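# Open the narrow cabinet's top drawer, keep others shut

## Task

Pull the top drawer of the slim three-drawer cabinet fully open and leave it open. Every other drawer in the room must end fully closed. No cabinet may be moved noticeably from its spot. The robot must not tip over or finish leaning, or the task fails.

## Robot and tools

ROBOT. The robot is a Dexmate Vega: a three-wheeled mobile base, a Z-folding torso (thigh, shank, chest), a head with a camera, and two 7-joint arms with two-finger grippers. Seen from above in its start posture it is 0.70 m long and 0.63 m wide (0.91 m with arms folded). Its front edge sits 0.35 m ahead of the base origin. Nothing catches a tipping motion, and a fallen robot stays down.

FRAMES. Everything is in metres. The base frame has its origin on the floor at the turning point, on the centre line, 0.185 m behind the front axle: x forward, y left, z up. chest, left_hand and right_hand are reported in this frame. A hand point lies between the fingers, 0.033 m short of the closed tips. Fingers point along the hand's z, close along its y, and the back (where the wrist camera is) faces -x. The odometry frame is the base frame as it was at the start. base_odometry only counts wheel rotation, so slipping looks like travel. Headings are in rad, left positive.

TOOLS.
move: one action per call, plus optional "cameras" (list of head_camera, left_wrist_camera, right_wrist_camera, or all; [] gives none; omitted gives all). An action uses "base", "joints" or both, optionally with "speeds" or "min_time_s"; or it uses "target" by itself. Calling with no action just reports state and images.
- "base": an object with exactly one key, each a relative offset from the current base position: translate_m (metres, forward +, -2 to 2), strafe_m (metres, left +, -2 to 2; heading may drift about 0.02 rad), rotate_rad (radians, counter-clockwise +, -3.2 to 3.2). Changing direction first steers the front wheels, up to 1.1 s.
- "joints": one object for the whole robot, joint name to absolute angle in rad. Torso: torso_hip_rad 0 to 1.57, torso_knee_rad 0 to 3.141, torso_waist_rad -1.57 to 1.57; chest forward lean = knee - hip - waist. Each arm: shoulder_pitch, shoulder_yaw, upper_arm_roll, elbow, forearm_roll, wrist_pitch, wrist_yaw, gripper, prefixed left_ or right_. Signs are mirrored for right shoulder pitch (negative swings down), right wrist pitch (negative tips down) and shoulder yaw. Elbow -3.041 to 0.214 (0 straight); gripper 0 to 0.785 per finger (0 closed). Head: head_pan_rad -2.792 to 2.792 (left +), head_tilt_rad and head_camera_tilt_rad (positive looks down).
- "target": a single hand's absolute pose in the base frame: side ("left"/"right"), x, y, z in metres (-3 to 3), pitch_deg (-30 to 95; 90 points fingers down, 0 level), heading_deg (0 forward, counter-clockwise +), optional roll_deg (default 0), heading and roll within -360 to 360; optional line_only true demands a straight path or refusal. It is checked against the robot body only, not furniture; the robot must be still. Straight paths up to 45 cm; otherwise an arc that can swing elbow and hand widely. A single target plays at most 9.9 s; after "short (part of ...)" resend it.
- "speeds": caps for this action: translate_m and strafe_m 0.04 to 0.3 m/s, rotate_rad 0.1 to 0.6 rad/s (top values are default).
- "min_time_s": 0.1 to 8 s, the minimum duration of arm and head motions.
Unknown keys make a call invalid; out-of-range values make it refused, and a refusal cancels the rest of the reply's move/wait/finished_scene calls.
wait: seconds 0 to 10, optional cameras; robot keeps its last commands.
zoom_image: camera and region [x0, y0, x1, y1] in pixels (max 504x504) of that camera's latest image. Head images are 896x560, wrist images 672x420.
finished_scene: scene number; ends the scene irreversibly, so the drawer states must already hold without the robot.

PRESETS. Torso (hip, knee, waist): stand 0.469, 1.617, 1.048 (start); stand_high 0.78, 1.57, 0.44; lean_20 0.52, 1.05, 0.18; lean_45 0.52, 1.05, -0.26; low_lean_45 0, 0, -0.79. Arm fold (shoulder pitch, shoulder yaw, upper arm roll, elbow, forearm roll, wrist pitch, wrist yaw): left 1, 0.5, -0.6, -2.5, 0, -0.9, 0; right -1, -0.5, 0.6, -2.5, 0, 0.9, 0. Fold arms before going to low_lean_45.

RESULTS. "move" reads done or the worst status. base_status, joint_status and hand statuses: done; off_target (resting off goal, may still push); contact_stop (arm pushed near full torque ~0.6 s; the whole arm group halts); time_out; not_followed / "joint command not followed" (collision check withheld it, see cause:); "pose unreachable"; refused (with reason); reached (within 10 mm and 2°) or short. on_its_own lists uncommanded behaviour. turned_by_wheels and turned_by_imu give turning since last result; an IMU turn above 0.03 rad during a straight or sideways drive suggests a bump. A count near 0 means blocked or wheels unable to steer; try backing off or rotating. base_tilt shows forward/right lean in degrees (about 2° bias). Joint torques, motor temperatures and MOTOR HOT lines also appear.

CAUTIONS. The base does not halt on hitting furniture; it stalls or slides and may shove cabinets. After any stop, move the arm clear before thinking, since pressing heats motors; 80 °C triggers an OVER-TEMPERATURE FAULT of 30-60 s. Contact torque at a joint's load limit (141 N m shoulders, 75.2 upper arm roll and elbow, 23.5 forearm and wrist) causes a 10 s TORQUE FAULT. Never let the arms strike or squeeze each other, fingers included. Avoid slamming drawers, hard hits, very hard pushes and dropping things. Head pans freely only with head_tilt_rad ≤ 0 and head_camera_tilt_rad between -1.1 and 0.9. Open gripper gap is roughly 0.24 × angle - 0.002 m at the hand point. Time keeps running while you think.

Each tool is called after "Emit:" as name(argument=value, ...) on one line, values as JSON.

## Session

Emit:
move(joints={"head_camera_tilt_rad":0.3}, cameras=["head_camera"])

Emit:
move(joints={"head_pan_rad":-1.4}, cameras=["head_camera"])

Emit:
move(joints={"head_pan_rad":-2.7}, cameras=["head_camera"])

Emit:
move(joints={"head_pan_rad":1.6}, cameras=["head_camera"])

Scene clock: 0.87 s.
Joint torques (N m): left_arm=[4.97 -0.13 -1.4 -2.9 -0.06 -2.81 -0.13] | right_arm=[-3.86 -1.15 -0.03 -2.69 -0.07 2.43 -0.05]
Motor temperatures (°C): left_arm=[31 31 31 26 40 35 41] | right_arm=[29 27 32 31 36 36 33]
move: done
base_odometry: x=+0.000 y=+0.000 heading=+0.000
turned_by_wheels: +0.000
turned_by_imu: +0.000
base_tilt: forward=+0.0 right=+0.8
base_status: not commanded
joint_positions: torso_hip_rad=+0.469 torso_knee_rad=+1.617 torso_waist_rad=+1.048 left_shoulder_pitch_rad=+2.199 left_shoulder_yaw_rad=+0.008 left_upper_arm_roll_rad=-0.009 left_elbow_rad=-1.083 left_forearm_roll_rad=+0.016 left_wrist_pitch_rad=-0.484 left_wrist_yaw_rad=+0.004 left_gripper_rad=+0.005 right_shoulder_pitch_rad=-2.209 right_shoulder_yaw_rad=+0.017 right_upper_arm_roll_rad=-0.013 right_elbow_rad=-1.119 right_forearm_roll_rad=-0.015 right_wrist_pitch_rad=+0.484 right_wrist_yaw_rad=-0.019 right_gripper_rad=+0.005 head_pan_rad=+0.000 head_tilt_rad=+0.000 head_camera_tilt_rad=+0.300
joint_status: all done
chest: x=-0.0111 y=+0.0000 z=+1.4155 quat_wxyz=(+0.999, +0.000, +0.050, +0.000) (m; base frame)
left_hand: x=+0.1862 y=+0.2374 z=+0.5952 quat_wxyz=(+0.407, +0.009, +0.913, +0.007) pitch_deg=+41.9 heading_deg=+0.4 roll_deg=+1.6 back=up (m; base frame)
right_hand: x=+0.1977 y=-0.2171 z=+0.6067 quat_wxyz=(+0.419, +0.002, +0.908, +0.001) pitch_deg=+40.4 heading_deg=+0.0 roll_deg=+0.2 back=up (m; base frame)
pictures: head_camera

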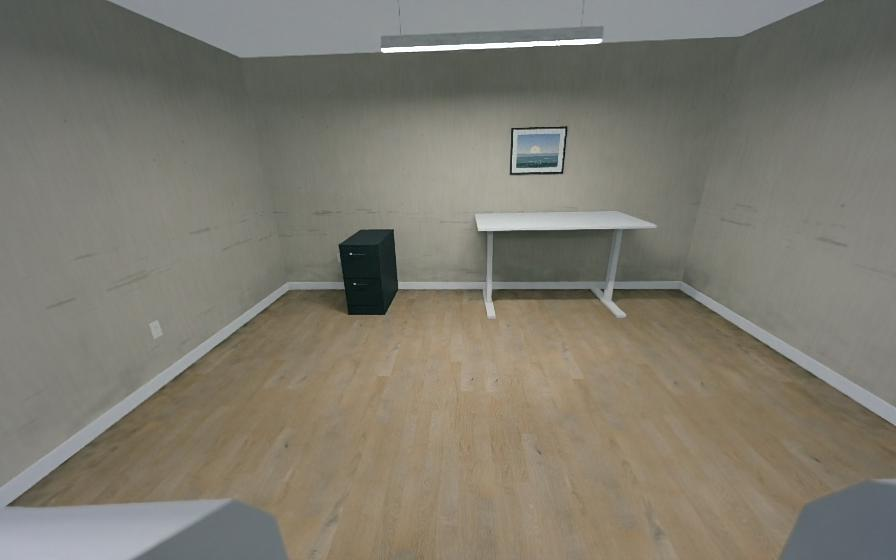

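Scene clock: 2.47 s.
Joint torques (N m): left_arm=[4.17 -0.57 -1.02 -2.31 -0.11 -1.9 -0.08] | right_arm=[-5.85 -1.49 -0.05 -2.48 0.02 2.55 -0.03]
Motor temperatures (°C): left_arm=[31 31 31 26 40 35 41] | right_arm=[29 27 32 31 36 36 33]
move: done
base_odometry: x=+0.000 y=+0.000 heading=+0.000
turned_by_wheels: +0.000
turned_by_imu: +0.000
base_tilt: forward=+0.1 right=+0.8
base_status: not commanded
joint_positions: torso_hip_rad=+0.469 torso_knee_rad=+1.617 torso_waist_rad=+1.048 left_shoulder_pitch_rad=+2.199 left_shoulder_yaw_rad=+0.008 left_upper_arm_roll_rad=-0.009 left_elbow_rad=-1.083 left_forearm_roll_rad=+0.016 left_wrist_pitch_rad=-0.484 left_wrist_yaw_rad=+0.004 left_gripper_rad=+0.005 right_shoulder_pitch_rad=-2.209 right_shoulder_yaw_rad=+0.017 right_upper_arm_roll_rad=-0.013 right_elbow_rad=-1.119 right_forearm_roll_rad=-0.015 right_wrist_pitch_rad=+0.484 right_wrist_yaw_rad=-0.019 right_gripper_rad=+0.005 head_pan_rad=-1.400 head_tilt_rad=+0.000 head_camera_tilt_rad=+0.300
joint_status: all done
chest: x=-0.0111 y=+0.0000 z=+1.4155 quat_wxyz=(+0.999, +0.000, +0.050, +0.000) (m; base frame)
left_hand: x=+0.1862 y=+0.2374 z=+0.5952 quat_wxyz=(+0.407, +0.009, +0.913, +0.007) pitch_deg=+41.9 heading_deg=+0.4 roll_deg=+1.6 back=up (m; base frame)
right_hand: x=+0.1977 y=-0.2171 z=+0.6067 quat_wxyz=(+0.419, +0.002, +0.908, +0.001) pitch_deg=+40.4 heading_deg=+0.0 roll_deg=+0.2 back=up (m; base frame)
pictures: head_camera

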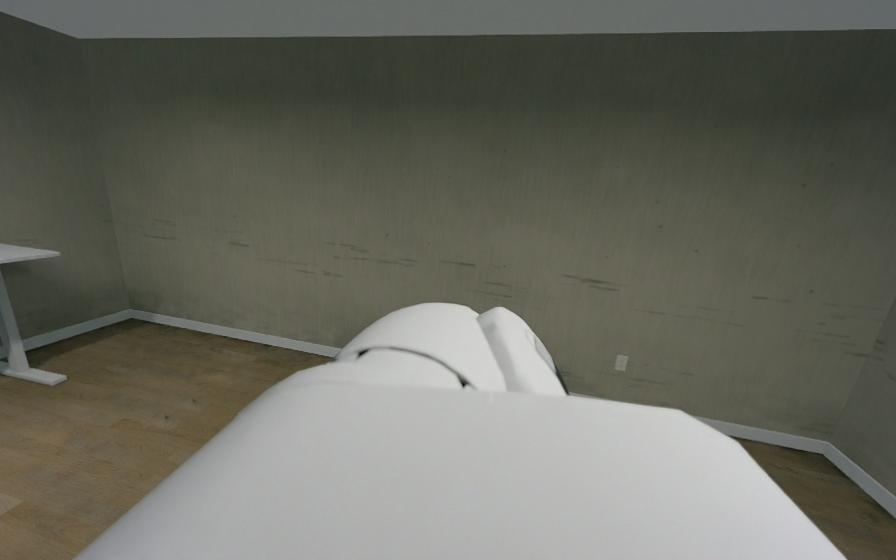

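Scene clock: 4.00 s.
Joint torques (N m): left_arm=[6.33 0.66 -0.85 -3.33 0.04 -2.63 -0.35] | right_arm=[-4.23 -0.87 0.31 -2.73 0.13 2.22 -0.04]
Motor temperatures (°C): left_arm=[31 31 31 26 40 35 41] | right_arm=[29 27 32 31 36 36 33]
move: done
base_odometry: x=+0.000 y=+0.000 heading=+0.000
turned_by_wheels: +0.000
turned_by_imu: +0.000
base_tilt: forward=+0.0 right=+0.8
base_status: not commanded
joint_positions: torso_hip_rad=+0.469 torso_knee_rad=+1.617 torso_waist_rad=+1.048 left_shoulder_pitch_rad=+2.199 left_shoulder_yaw_rad=+0.008 left_upper_arm_roll_rad=-0.009 left_elbow_rad=-1.083 left_forearm_roll_rad=+0.016 left_wrist_pitch_rad=-0.484 left_wrist_yaw_rad=+0.004 left_gripper_rad=+0.005 right_shoulder_pitch_rad=-2.209 right_shoulder_yaw_rad=+0.017 right_upper_arm_roll_rad=-0.013 right_elbow_rad=-1.119 right_forearm_roll_rad=-0.015 right_wrist_pitch_rad=+0.484 right_wrist_yaw_rad=-0.019 right_gripper_rad=+0.005 head_pan_rad=-2.700 head_tilt_rad=+0.000 head_camera_tilt_rad=+0.300
joint_status: all done
chest: x=-0.0111 y=+0.0000 z=+1.4155 quat_wxyz=(+0.999, +0.000, +0.050, +0.000) (m; base frame)
left_hand: x=+0.1862 y=+0.2374 z=+0.5952 quat_wxyz=(+0.407, +0.009, +0.913, +0.007) pitch_deg=+41.9 heading_deg=+0.4 roll_deg=+1.6 back=up (m; base frame)
right_hand: x=+0.1977 y=-0.2171 z=+0.6067 quat_wxyz=(+0.419, +0.002, +0.908, +0.001) pitch_deg=+40.4 heading_deg=+0.0 roll_deg=+0.2 back=up (m; base frame)
pictures: head_camera

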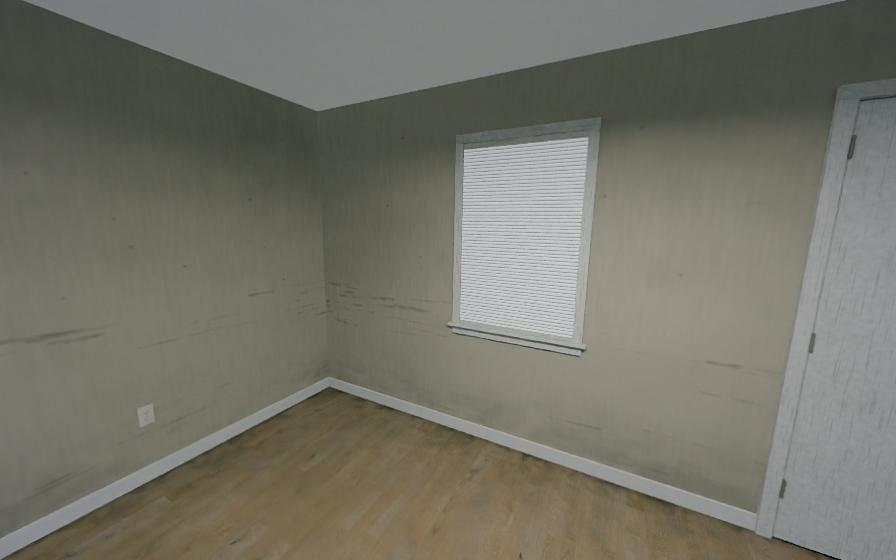

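Scene clock: 7.53 s.
Joint torques (N m): left_arm=[4.74 0 -0.88 -2.61 -0.1 -1.72 -0.09] | right_arm=[-4.98 -0.71 0.01 -2.65 0.02 2.59 0]
Motor temperatures (°C): left_arm=[31 31 31 26 40 35 41] | right_arm=[29 27 32 31 36 36 33]
move: done
base_odometry: x=+0.000 y=+0.000 heading=+0.000
turned_by_wheels: +0.000
turned_by_imu: +0.000
base_tilt: forward=+0.1 right=+0.8
base_status: not commanded
joint_positions: torso_hip_rad=+0.469 torso_knee_rad=+1.617 torso_waist_rad=+1.048 left_shoulder_pitch_rad=+2.199 left_shoulder_yaw_rad=+0.008 left_upper_arm_roll_rad=-0.009 left_elbow_rad=-1.083 left_forearm_roll_rad=+0.016 left_wrist_pitch_rad=-0.484 left_wrist_yaw_rad=+0.004 left_gripper_rad=+0.005 right_shoulder_pitch_rad=-2.209 right_shoulder_yaw_rad=+0.017 right_upper_arm_roll_rad=-0.013 right_elbow_rad=-1.119 right_forearm_roll_rad=-0.015 right_wrist_pitch_rad=+0.484 right_wrist_yaw_rad=-0.019 right_gripper_rad=+0.005 head_pan_rad=+1.600 head_tilt_rad=+0.000 head_camera_tilt_rad=+0.300
joint_status: all done
chest: x=-0.0111 y=+0.0000 z=+1.4155 quat_wxyz=(+0.999, +0.000, +0.050, +0.000) (m; base frame)
left_hand: x=+0.1862 y=+0.2374 z=+0.5952 quat_wxyz=(+0.407, +0.009, +0.913, +0.007) pitch_deg=+41.9 heading_deg=+0.4 roll_deg=+1.6 back=up (m; base frame)
right_hand: x=+0.1977 y=-0.2171 z=+0.6067 quat_wxyz=(+0.419, +0.002, +0.908, +0.001) pitch_deg=+40.4 heading_deg=+0.0 roll_deg=+0.2 back=up (m; base frame)
pictures: head_camera

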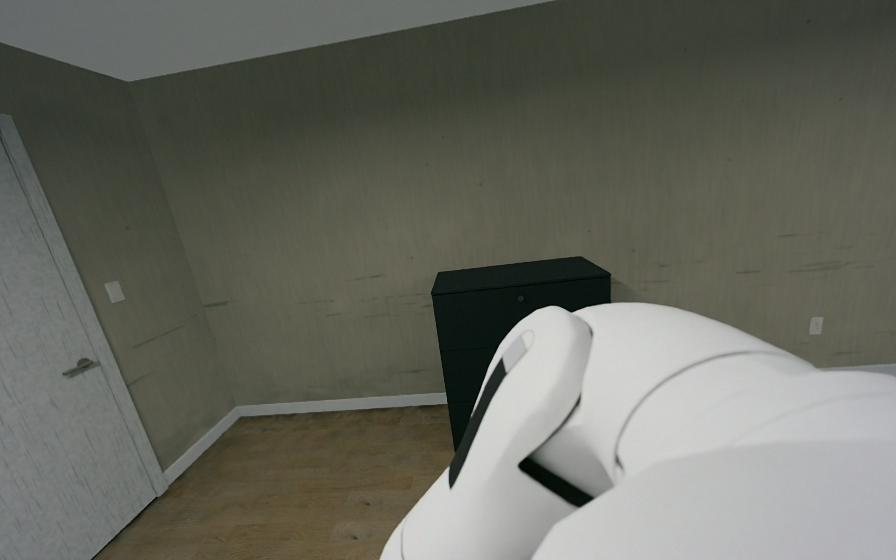

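Emit:
move(base={"rotate_rad":-1.5}, joints={"head_pan_rad":0}, cameras=["head_camera"])

Emit:
zoom_image(camera="head_camera", region=[380, 230, 580, 430])

Scene clock: 11.87 s.
Joint torques (N m): left_arm=[6.34 -0.38 -1.19 -4.31 0.03 -1.79 -0.03] | right_arm=[-4.15 -0.51 -0.08 -3.08 0.23 2.21 -0.17]
Motor temperatures (°C): left_arm=[31 31 31 26 40 35 41] | right_arm=[29 27 32 31 36 36 33]
move: done
base_odometry: x=+0.002 y=+0.001 heading=-1.504
turned_by_wheels: -1.504
turned_by_imu: -1.496
base_tilt: forward=+0.1 right=+0.7
base_status: done
joint_positions: torso_hip_rad=+0.469 torso_knee_rad=+1.617 torso_waist_rad=+1.048 left_shoulder_pitch_rad=+2.199 left_shoulder_yaw_rad=+0.008 left_upper_arm_roll_rad=-0.009 left_elbow_rad=-1.083 left_forearm_roll_rad=+0.016 left_wrist_pitch_rad=-0.484 left_wrist_yaw_rad=+0.004 left_gripper_rad=+0.005 right_shoulder_pitch_rad=-2.209 right_shoulder_yaw_rad=+0.017 right_upper_arm_roll_rad=-0.013 right_elbow_rad=-1.119 right_forearm_roll_rad=-0.015 right_wrist_pitch_rad=+0.484 right_wrist_yaw_rad=-0.019 right_gripper_rad=+0.005 head_pan_rad=+0.000 head_tilt_rad=+0.000 head_camera_tilt_rad=+0.300
joint_status: all done
chest: x=-0.0111 y=+0.0000 z=+1.4155 quat_wxyz=(+0.999, +0.000, +0.050, +0.000) (m; base frame)
left_hand: x=+0.1862 y=+0.2374 z=+0.5952 quat_wxyz=(+0.407, +0.009, +0.913, +0.007) pitch_deg=+41.9 heading_deg=+0.4 roll_deg=+1.6 back=up (m; base frame)
right_hand: x=+0.1977 y=-0.2171 z=+0.6067 quat_wxyz=(+0.419, +0.002, +0.908, +0.001) pitch_deg=+40.4 heading_deg=+0.0 roll_deg=+0.2 back=up (m; base frame)
pictures: head_camera

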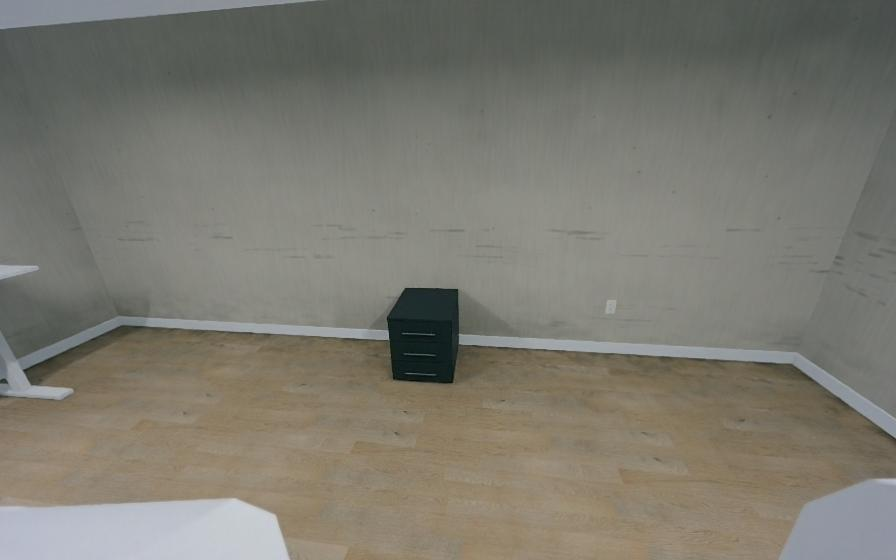

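Scaled by 2.520 from the camera's 896x560 image, which has a finer 960x600 frame.

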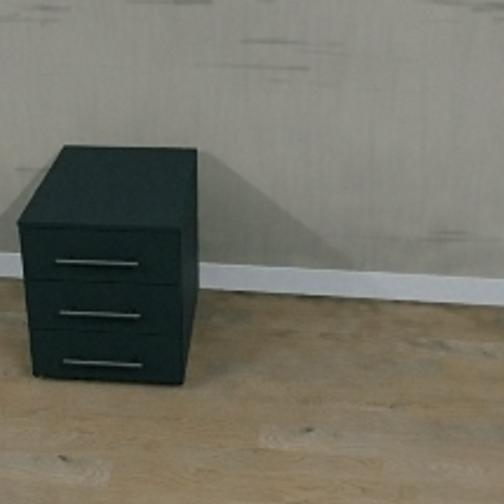

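Emit:
move(base={"rotate_rad":-0.085}, joints={"right_shoulder_pitch_rad":-1.0,"right_shoulder_yaw_rad":-0.108,"right_upper_arm_roll_rad":-0.398,"right_elbow_rad":-0.541,"right_forearm_roll_rad":-1.121,"right_wrist_pitch_rad":-0.06,"right_wrist_yaw_rad":-0.743,"right_gripper_rad":0.25,"left_shoulder_pitch_rad":1.9,"left_elbow_rad":-1.6,"head_camera_tilt_rad":0.4}, cameras=[])

Emit:
move(base={"strafe_m":0.57}, joints={"torso_hip_rad":0.1,"torso_knee_rad":0.65,"torso_waist_rad":0.05}, cameras=["head_camera"])

Emit:
move(base={"translate_m":0.9})

Scene clock: 17.93 s.
Joint torques (N m): left_arm=[-13.45 0.04 -0.1 -9.39 0.2 -2.97 -0.09] | right_arm=[33.27 -2.81 -1.16 -4.3 -0.23 -0.42 -2.83]
Motor temperatures (°C): left_arm=[31 31 31 26 40 35 41] | right_arm=[30 27 32 31 36 36 33]
move: done
base_odometry: x=+0.002 y=+0.001 heading=-1.589
turned_by_wheels: -0.085
turned_by_imu: -0.084
base_tilt: forward=+0.1 right=+0.8
base_status: done
joint_positions: torso_hip_rad=+0.469 torso_knee_rad=+1.617 torso_waist_rad=+1.048 left_shoulder_pitch_rad=+1.900 left_shoulder_yaw_rad=+0.008 left_upper_arm_roll_rad=-0.009 left_elbow_rad=-1.600 left_forearm_roll_rad=+0.016 left_wrist_pitch_rad=-0.484 left_wrist_yaw_rad=+0.004 left_gripper_rad=+0.005 right_shoulder_pitch_rad=-1.004 right_shoulder_yaw_rad=-0.107 right_upper_arm_roll_rad=-0.396 right_elbow_rad=-0.543 right_forearm_roll_rad=-1.117 right_wrist_pitch_rad=-0.058 right_wrist_yaw_rad=-0.740 right_gripper_rad=+0.250 head_pan_rad=+0.000 head_tilt_rad=+0.000 head_camera_tilt_rad=+0.400
joint_status: all done
chest: x=-0.0111 y=+0.0000 z=+1.4155 quat_wxyz=(+0.999, +0.000, +0.050, +0.000) (m; base frame)
left_hand: x=+0.5560 y=+0.2348 z=+0.9931 quat_wxyz=(+0.736, +0.008, +0.677, +0.010) pitch_deg=-4.8 heading_deg=+0.0 roll_deg=+1.5 back=up (m; base frame)
right_hand: x=+0.7812 y=-0.2205 z=+0.9816 quat_wxyz=(+0.551, -0.448, +0.484, -0.512) pitch_deg=-7.5 heading_deg=-0.1 roll_deg=-85.7 (m; base frame)
pictures: none
No camera images: "cameras" was empty.

Scene clock: 22.90 s.
Joint torques (N m): left_arm=[-1.48 0.15 -0.85 -6.05 -0.01 -2.39 -0.05] | right_arm=[23.07 -1.44 -2.1 -1.2 -0.37 0.08 -2.84]
Motor temperatures (°C): left_arm=[31 31 31 26 40 35 41] | right_arm=[30 27 32 31 36 36 33]
move: done
base_odometry: x=+0.569 y=-0.005 heading=-1.575
turned_by_wheels: +0.015
turned_by_imu: +0.006
base_tilt: forward=+0.1 right=+0.7
base_status: done
joint_positions: torso_hip_rad=+0.100 torso_knee_rad=+0.650 torso_waist_rad=+0.050 left_shoulder_pitch_rad=+1.900 left_shoulder_yaw_rad=+0.008 left_upper_arm_roll_rad=-0.009 left_elbow_rad=-1.600 left_forearm_roll_rad=+0.016 left_wrist_pitch_rad=-0.484 left_wrist_yaw_rad=+0.004 left_gripper_rad=+0.005 right_shoulder_pitch_rad=-1.000 right_shoulder_yaw_rad=-0.108 right_upper_arm_roll_rad=-0.398 right_elbow_rad=-0.541 right_forearm_roll_rad=-1.121 right_wrist_pitch_rad=-0.060 right_wrist_yaw_rad=-0.743 right_gripper_rad=+0.250 head_pan_rad=+0.000 head_tilt_rad=+0.000 head_camera_tilt_rad=+0.400
joint_status: all done
chest: x=+0.0164 y=+0.0000 z=+1.1393 quat_wxyz=(+0.969, +0.000, +0.247, +0.000) (m; base frame)
left_hand: x=+0.3743 y=+0.2348 z=+0.5294 quat_wxyz=(+0.587, +0.010, +0.810, +0.008) pitch_deg=+18.1 heading_deg=+0.0 roll_deg=+1.5 back=up (m; base frame)
right_hand: x=+0.5793 y=-0.2205 z=+0.4331 quat_wxyz=(+0.444, -0.542, +0.581, -0.415) pitch_deg=+15.1 heading_deg=+0.0 roll_deg=-86.0 (m; base frame)
pictures: head_camera

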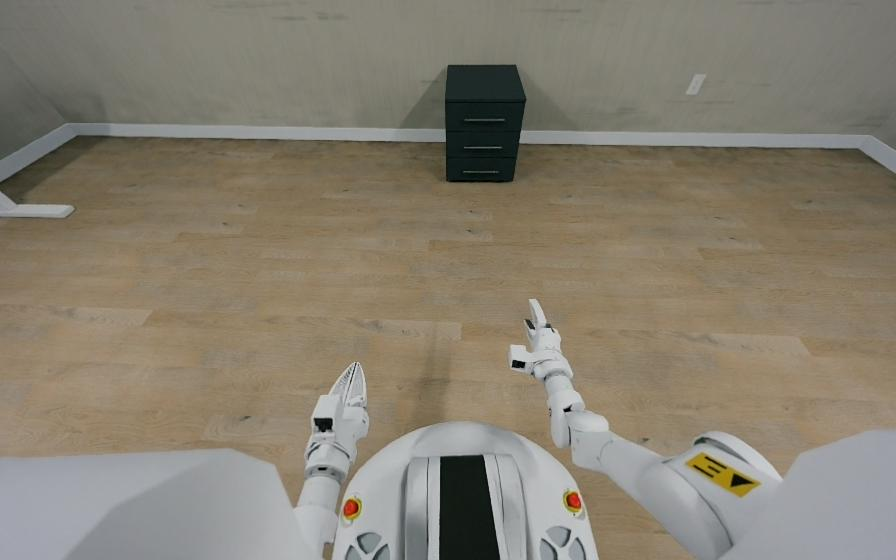

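Scene clock: 28.03 s.
Joint torques (N m): left_arm=[-1.01 -1.01 -0.77 -5.29 -0.12 -2.81 -0.09] | right_arm=[21.24 -1.93 -2.58 -2.37 -0.1 0.47 -2.53]
Motor temperatures (°C): left_arm=[31 31 31 26 40 35 41] | right_arm=[30 27 32 31 36 36 33]
move: done
base_odometry: x=+0.566 y=-0.905 heading=-1.575
turned_by_wheels: -0.001
turned_by_imu: -0.003
base_tilt: forward=+0.1 right=+0.8
base_status: done
joint_positions: torso_hip_rad=+0.100 torso_knee_rad=+0.650 torso_waist_rad=+0.050 left_shoulder_pitch_rad=+1.900 left_shoulder_yaw_rad=+0.008 left_upper_arm_roll_rad=-0.009 left_elbow_rad=-1.600 left_forearm_roll_rad=+0.016 left_wrist_pitch_rad=-0.484 left_wrist_yaw_rad=+0.004 left_gripper_rad=+0.005 right_shoulder_pitch_rad=-1.000 right_shoulder_yaw_rad=-0.108 right_upper_arm_roll_rad=-0.398 right_elbow_rad=-0.541 right_forearm_roll_rad=-1.121 right_wrist_pitch_rad=-0.060 right_wrist_yaw_rad=-0.743 right_gripper_rad=+0.250 head_pan_rad=+0.000 head_tilt_rad=+0.000 head_camera_tilt_rad=+0.400
joint_status: not commanded
chest: x=+0.0165 y=+0.0000 z=+1.1393 quat_wxyz=(+0.969, +0.000, +0.247, +0.000) (m; base frame)
left_hand: x=+0.3744 y=+0.2348 z=+0.5294 quat_wxyz=(+0.587, +0.010, +0.810, +0.008) pitch_deg=+18.1 heading_deg=+0.0 roll_deg=+1.5 back=up (m; base frame)
right_hand: x=+0.5793 y=-0.2205 z=+0.4331 quat_wxyz=(+0.444, -0.542, +0.581, -0.415) pitch_deg=+15.1 heading_deg=+0.0 roll_deg=-86.0 (m; base frame)
pictures: head_camera, left_wrist_camera, right_wrist_camera

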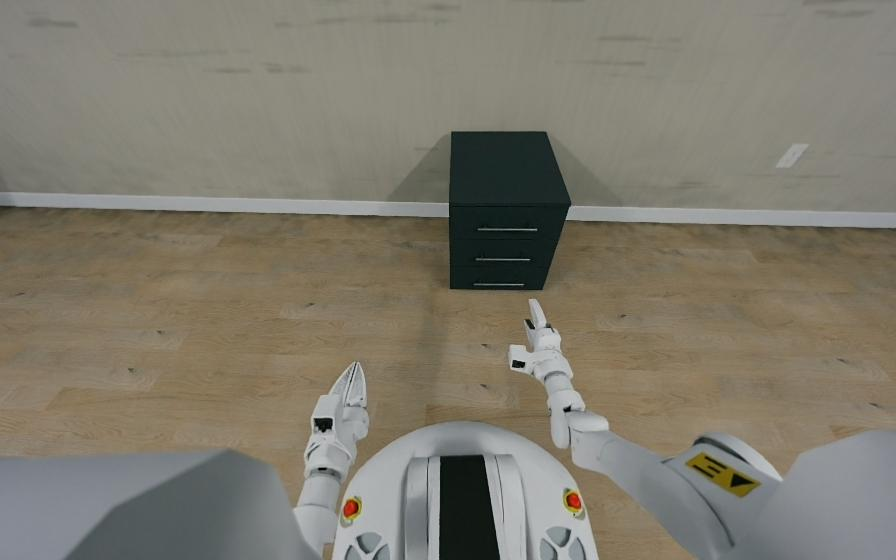

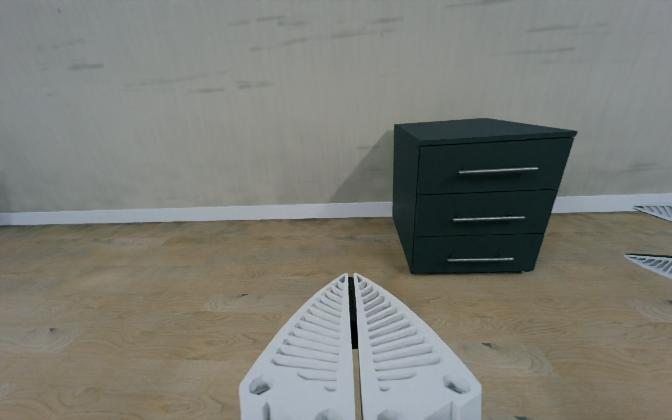

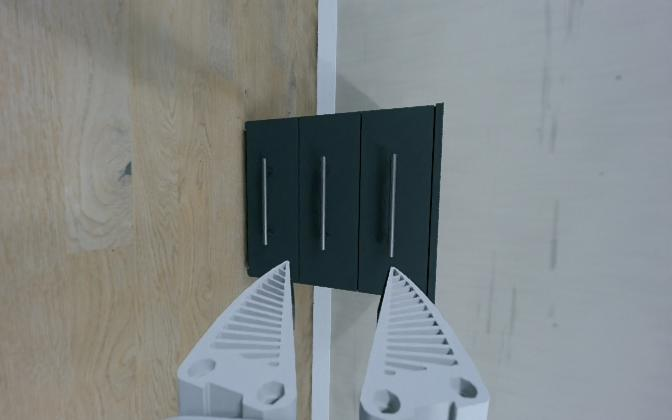

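Emit:
move(base={"translate_m":0.36}, cameras=["head_camera","right_wrist_camera"])

Scene clock: 31.10 s.
Joint torques (N m): left_arm=[-0.21 0.22 -1.18 -5.18 0.13 -1.88 0.06] | right_arm=[20.93 -1.55 -2.3 -2.68 -0.09 0.17 -2.87]
Motor temperatures (°C): left_arm=[31 31 31 26 40 35 41] | right_arm=[30 27 32 31 36 36 33]
move: done
base_odometry: x=+0.565 y=-1.265 heading=-1.576
turned_by_wheels: -0.001
turned_by_imu: -0.001
base_tilt: forward=+0.1 right=+0.7
base_status: done
joint_positions: torso_hip_rad=+0.100 torso_knee_rad=+0.650 torso_waist_rad=+0.050 left_shoulder_pitch_rad=+1.900 left_shoulder_yaw_rad=+0.008 left_upper_arm_roll_rad=-0.009 left_elbow_rad=-1.600 left_forearm_roll_rad=+0.016 left_wrist_pitch_rad=-0.484 left_wrist_yaw_rad=+0.004 left_gripper_rad=+0.005 right_shoulder_pitch_rad=-1.000 right_shoulder_yaw_rad=-0.108 right_upper_arm_roll_rad=-0.398 right_elbow_rad=-0.541 right_forearm_roll_rad=-1.121 right_wrist_pitch_rad=-0.060 right_wrist_yaw_rad=-0.743 right_gripper_rad=+0.250 head_pan_rad=+0.000 head_tilt_rad=+0.000 head_camera_tilt_rad=+0.400
joint_status: not commanded
chest: x=+0.0165 y=+0.0000 z=+1.1393 quat_wxyz=(+0.969, +0.000, +0.247, +0.000) (m; base frame)
left_hand: x=+0.3744 y=+0.2348 z=+0.5294 quat_wxyz=(+0.587, +0.010, +0.810, +0.008) pitch_deg=+18.1 heading_deg=+0.0 roll_deg=+1.5 back=up (m; base frame)
right_hand: x=+0.5793 y=-0.2205 z=+0.4330 quat_wxyz=(+0.444, -0.542, +0.581, -0.415) pitch_deg=+15.1 heading_deg=+0.0 roll_deg=-86.0 (m; base frame)
pictures: head_camera, right_wrist_camera

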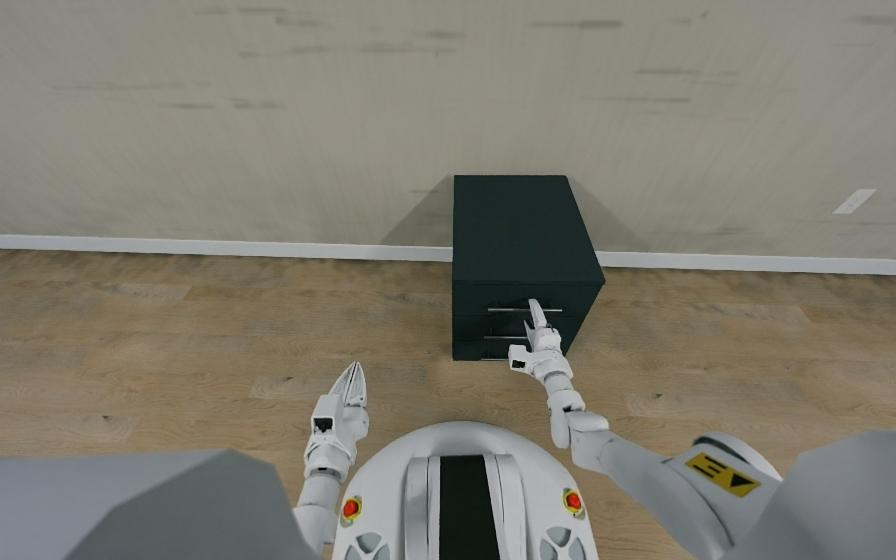

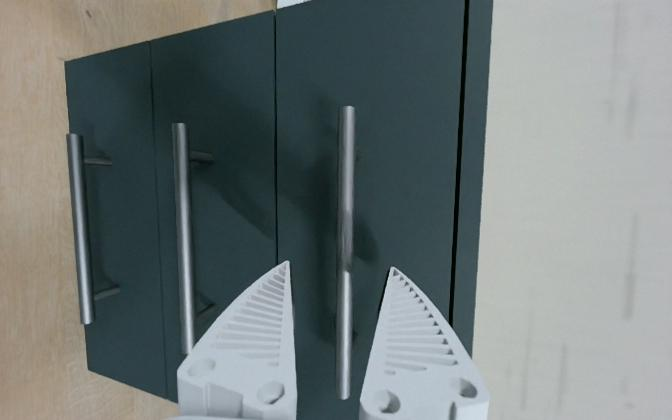

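Emit:
move(base={"translate_m":0.065}, speeds={"translate_m":0.05}, cameras=[])

Emit:
move(joints={"right_gripper_rad":0.0}, cameras=["right_wrist_camera"])

Emit:
move(base={"translate_m":-0.32}, speeds={"translate_m":0.05}, cameras=["head_camera","right_wrist_camera"])

Scene clock: 33.23 s.
Joint torques (N m): left_arm=[-0.91 0.65 -1.84 -6.07 0.18 -2.64 0.09] | right_arm=[29.05 -0.18 1.27 -9.18 -0.52 1.16 -0.63]
Motor temperatures (°C): left_arm=[31 31 31 26 40 35 41] | right_arm=[30 27 32 31 36 36 33]
move: done
base_odometry: x=+0.565 y=-1.330 heading=-1.577
turned_by_wheels: -0.001
turned_by_imu: -0.002
base_tilt: forward=+0.1 right=+0.8
base_status: done
joint_positions: torso_hip_rad=+0.100 torso_knee_rad=+0.650 torso_waist_rad=+0.050 left_shoulder_pitch_rad=+1.900 left_shoulder_yaw_rad=+0.008 left_upper_arm_roll_rad=-0.009 left_elbow_rad=-1.600 left_forearm_roll_rad=+0.016 left_wrist_pitch_rad=-0.484 left_wrist_yaw_rad=+0.004 left_gripper_rad=+0.005 right_shoulder_pitch_rad=-1.001 right_shoulder_yaw_rad=-0.108 right_upper_arm_roll_rad=-0.398 right_elbow_rad=-0.540 right_forearm_roll_rad=-1.121 right_wrist_pitch_rad=-0.060 right_wrist_yaw_rad=-0.743 right_gripper_rad=+0.250 head_pan_rad=+0.000 head_tilt_rad=+0.000 head_camera_tilt_rad=+0.400
joint_status: not commanded
chest: x=+0.0163 y=+0.0000 z=+1.1393 quat_wxyz=(+0.969, +0.000, +0.247, +0.000) (m; base frame)
left_hand: x=+0.3743 y=+0.2348 z=+0.5295 quat_wxyz=(+0.587, +0.010, +0.810, +0.008) pitch_deg=+18.1 heading_deg=+0.0 roll_deg=+1.5 back=up (m; base frame)
right_hand: x=+0.5789 y=-0.2207 z=+0.4329 quat_wxyz=(+0.444, -0.542, +0.581, -0.415) pitch_deg=+15.2 heading_deg=-0.1 roll_deg=-86.1 (m; base frame)
pictures: none
No camera images: "cameras" was empty.

Scene clock: 34.00 s.
Joint torques (N m): left_arm=[-0.94 -0.35 -0.87 -6.96 -0.06 -1.32 0.13] | right_arm=[31.8 -0.2 1.15 -11.59 -0.68 0.53 -7.92]
Motor temperatures (°C): left_arm=[31 31 31 26 40 35 41] | right_arm=[30 27 32 31 36 36 33]
move: done
base_odometry: x=+0.565 y=-1.330 heading=-1.577
turned_by_wheels: +0.000
turned_by_imu: +0.000
base_tilt: forward=+0.0 right=+0.7
base_status: not commanded
joint_positions: torso_hip_rad=+0.100 torso_knee_rad=+0.650 torso_waist_rad=+0.050 left_shoulder_pitch_rad=+1.900 left_shoulder_yaw_rad=+0.008 left_upper_arm_roll_rad=-0.009 left_elbow_rad=-1.600 left_forearm_roll_rad=+0.016 left_wrist_pitch_rad=-0.484 left_wrist_yaw_rad=+0.004 left_gripper_rad=+0.005 right_shoulder_pitch_rad=-1.001 right_shoulder_yaw_rad=-0.108 right_upper_arm_roll_rad=-0.398 right_elbow_rad=-0.540 right_forearm_roll_rad=-1.121 right_wrist_pitch_rad=-0.060 right_wrist_yaw_rad=-0.742 right_gripper_rad=+0.000 head_pan_rad=+0.000 head_tilt_rad=+0.000 head_camera_tilt_rad=+0.400
joint_status: all done
chest: x=+0.0164 y=+0.0000 z=+1.1393 quat_wxyz=(+0.969, +0.000, +0.247, +0.000) (m; base frame)
left_hand: x=+0.3743 y=+0.2348 z=+0.5294 quat_wxyz=(+0.587, +0.010, +0.810, +0.008) pitch_deg=+18.1 heading_deg=+0.0 roll_deg=+1.5 back=up (m; base frame)
right_hand: x=+0.5786 y=-0.2206 z=+0.4321 quat_wxyz=(+0.443, -0.542, +0.581, -0.414) pitch_deg=+15.3 heading_deg=+0.0 roll_deg=-86.1 (m; base frame)
pictures: right_wrist_camera

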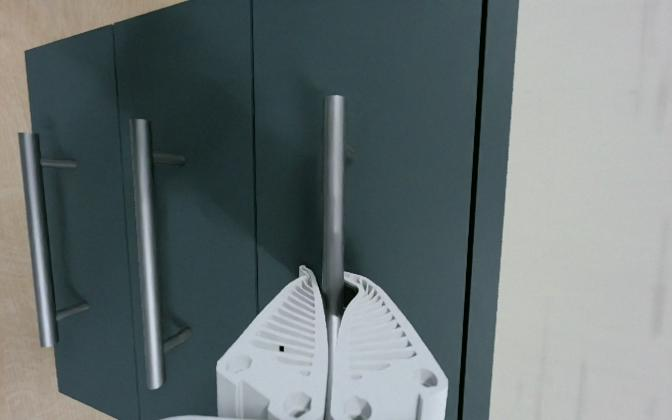

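Scene clock: 41.03 s.
Joint torques (N m): left_arm=[0.81 0.17 -1.41 -4.67 -0.11 -2.46 0.01] | right_arm=[21.18 -6.98 4.54 -2.93 1.77 -3.33 -4.9]
Motor temperatures (°C): left_arm=[31 31 31 26 40 35 41] | right_arm=[30 27 32 31 36 36 33]
move: done
base_odometry: x=+0.566 y=-1.010 heading=-1.578
turned_by_wheels: -0.001
turned_by_imu: +0.000
base_tilt: forward=+0.1 right=+0.7
base_status: done
joint_positions: torso_hip_rad=+0.100 torso_knee_rad=+0.650 torso_waist_rad=+0.050 left_shoulder_pitch_rad=+1.900 left_shoulder_yaw_rad=+0.008 left_upper_arm_roll_rad=-0.009 left_elbow_rad=-1.600 left_forearm_roll_rad=+0.016 left_wrist_pitch_rad=-0.484 left_wrist_yaw_rad=+0.004 left_gripper_rad=+0.005 right_shoulder_pitch_rad=-1.000 right_shoulder_yaw_rad=-0.108 right_upper_arm_roll_rad=-0.398 right_elbow_rad=-0.541 right_forearm_roll_rad=-1.122 right_wrist_pitch_rad=-0.059 right_wrist_yaw_rad=-0.742 right_gripper_rad=+0.000 head_pan_rad=+0.000 head_tilt_rad=+0.000 head_camera_tilt_rad=+0.400
joint_status: not commanded
chest: x=+0.0165 y=+0.0000 z=+1.1393 quat_wxyz=(+0.969, +0.000, +0.248, +0.000) (m; base frame)
left_hand: x=+0.3744 y=+0.2348 z=+0.5294 quat_wxyz=(+0.587, +0.010, +0.810, +0.008) pitch_deg=+18.1 heading_deg=+0.0 roll_deg=+1.5 back=up (m; base frame)
right_hand: x=+0.5792 y=-0.2196 z=+0.4328 quat_wxyz=(+0.444, -0.542, +0.581, -0.414) pitch_deg=+15.2 heading_deg=+0.1 roll_deg=-86.0 (m; base frame)
pictures: head_camera, right_wrist_camera

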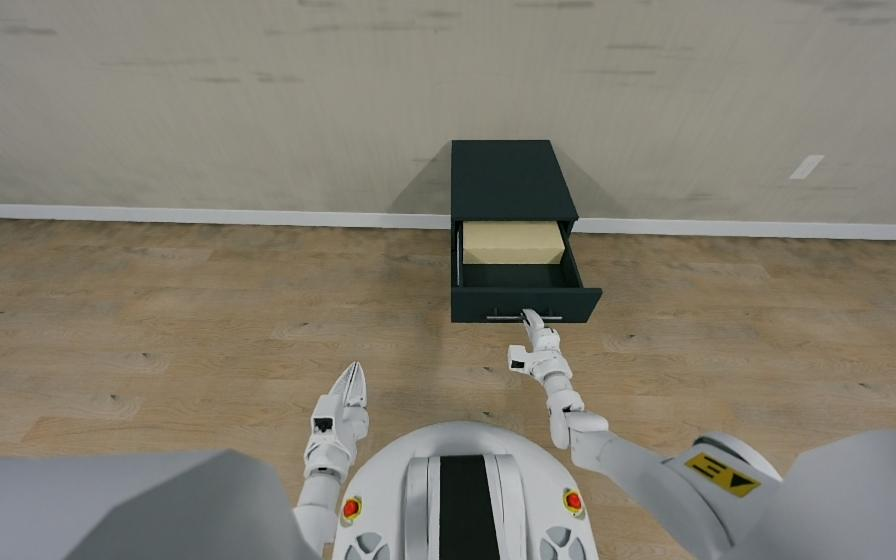

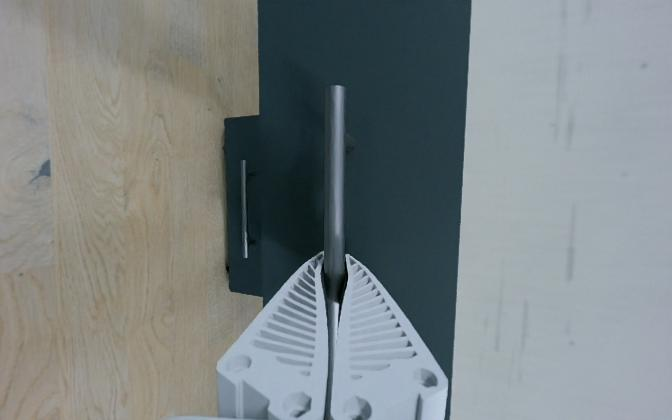

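Pull past the stop until slip (another ~0.15).

Emit:
move(base={"translate_m":-0.15}, speeds={"translate_m":0.05}, cameras=["head_camera","right_wrist_camera"])

Scene clock: 44.90 s.
Joint torques (N m): left_arm=[0.41 -1.02 -1.69 -5.8 0.35 -2.86 -0.12] | right_arm=[12.4 -1.96 4.99 -1.3 0.17 -0.63 -2.23]
Motor temperatures (°C): left_arm=[31 31 31 26 40 35 41] | right_arm=[30 27 32 31 36 36 33]
move: done
base_odometry: x=+0.568 y=-0.860 heading=-1.579
turned_by_wheels: -0.001
turned_by_imu: -0.001
base_tilt: forward=+0.0 right=+0.8
base_status: done
joint_positions: torso_hip_rad=+0.100 torso_knee_rad=+0.650 torso_waist_rad=+0.050 left_shoulder_pitch_rad=+1.900 left_shoulder_yaw_rad=+0.008 left_upper_arm_roll_rad=-0.009 left_elbow_rad=-1.600 left_forearm_roll_rad=+0.016 left_wrist_pitch_rad=-0.484 left_wrist_yaw_rad=+0.004 left_gripper_rad=+0.005 right_shoulder_pitch_rad=-1.000 right_shoulder_yaw_rad=-0.108 right_upper_arm_roll_rad=-0.398 right_elbow_rad=-0.541 right_forearm_roll_rad=-1.121 right_wrist_pitch_rad=-0.060 right_wrist_yaw_rad=-0.743 right_gripper_rad=+0.000 head_pan_rad=+0.000 head_tilt_rad=+0.000 head_camera_tilt_rad=+0.400
joint_status: not commanded
chest: x=+0.0164 y=+0.0000 z=+1.1393 quat_wxyz=(+0.969, +0.000, +0.247, +0.000) (m; base frame)
left_hand: x=+0.3744 y=+0.2348 z=+0.5295 quat_wxyz=(+0.587, +0.010, +0.810, +0.008) pitch_deg=+18.1 heading_deg=+0.0 roll_deg=+1.5 back=up (m; base frame)
right_hand: x=+0.5795 y=-0.2201 z=+0.4333 quat_wxyz=(+0.444, -0.542, +0.580, -0.415) pitch_deg=+15.1 heading_deg=+0.0 roll_deg=-86.1 (m; base frame)
pictures: head_camera, right_wrist_camera

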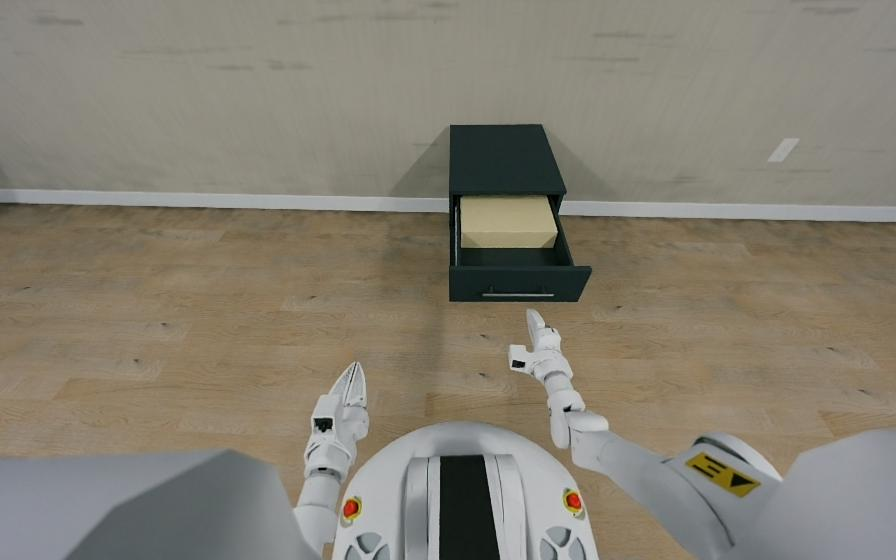

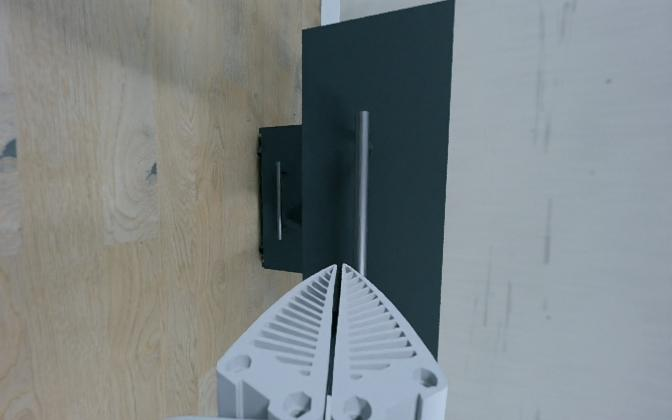

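Emit:
finished_scene(scene=3)

The scene is finished: the task was done.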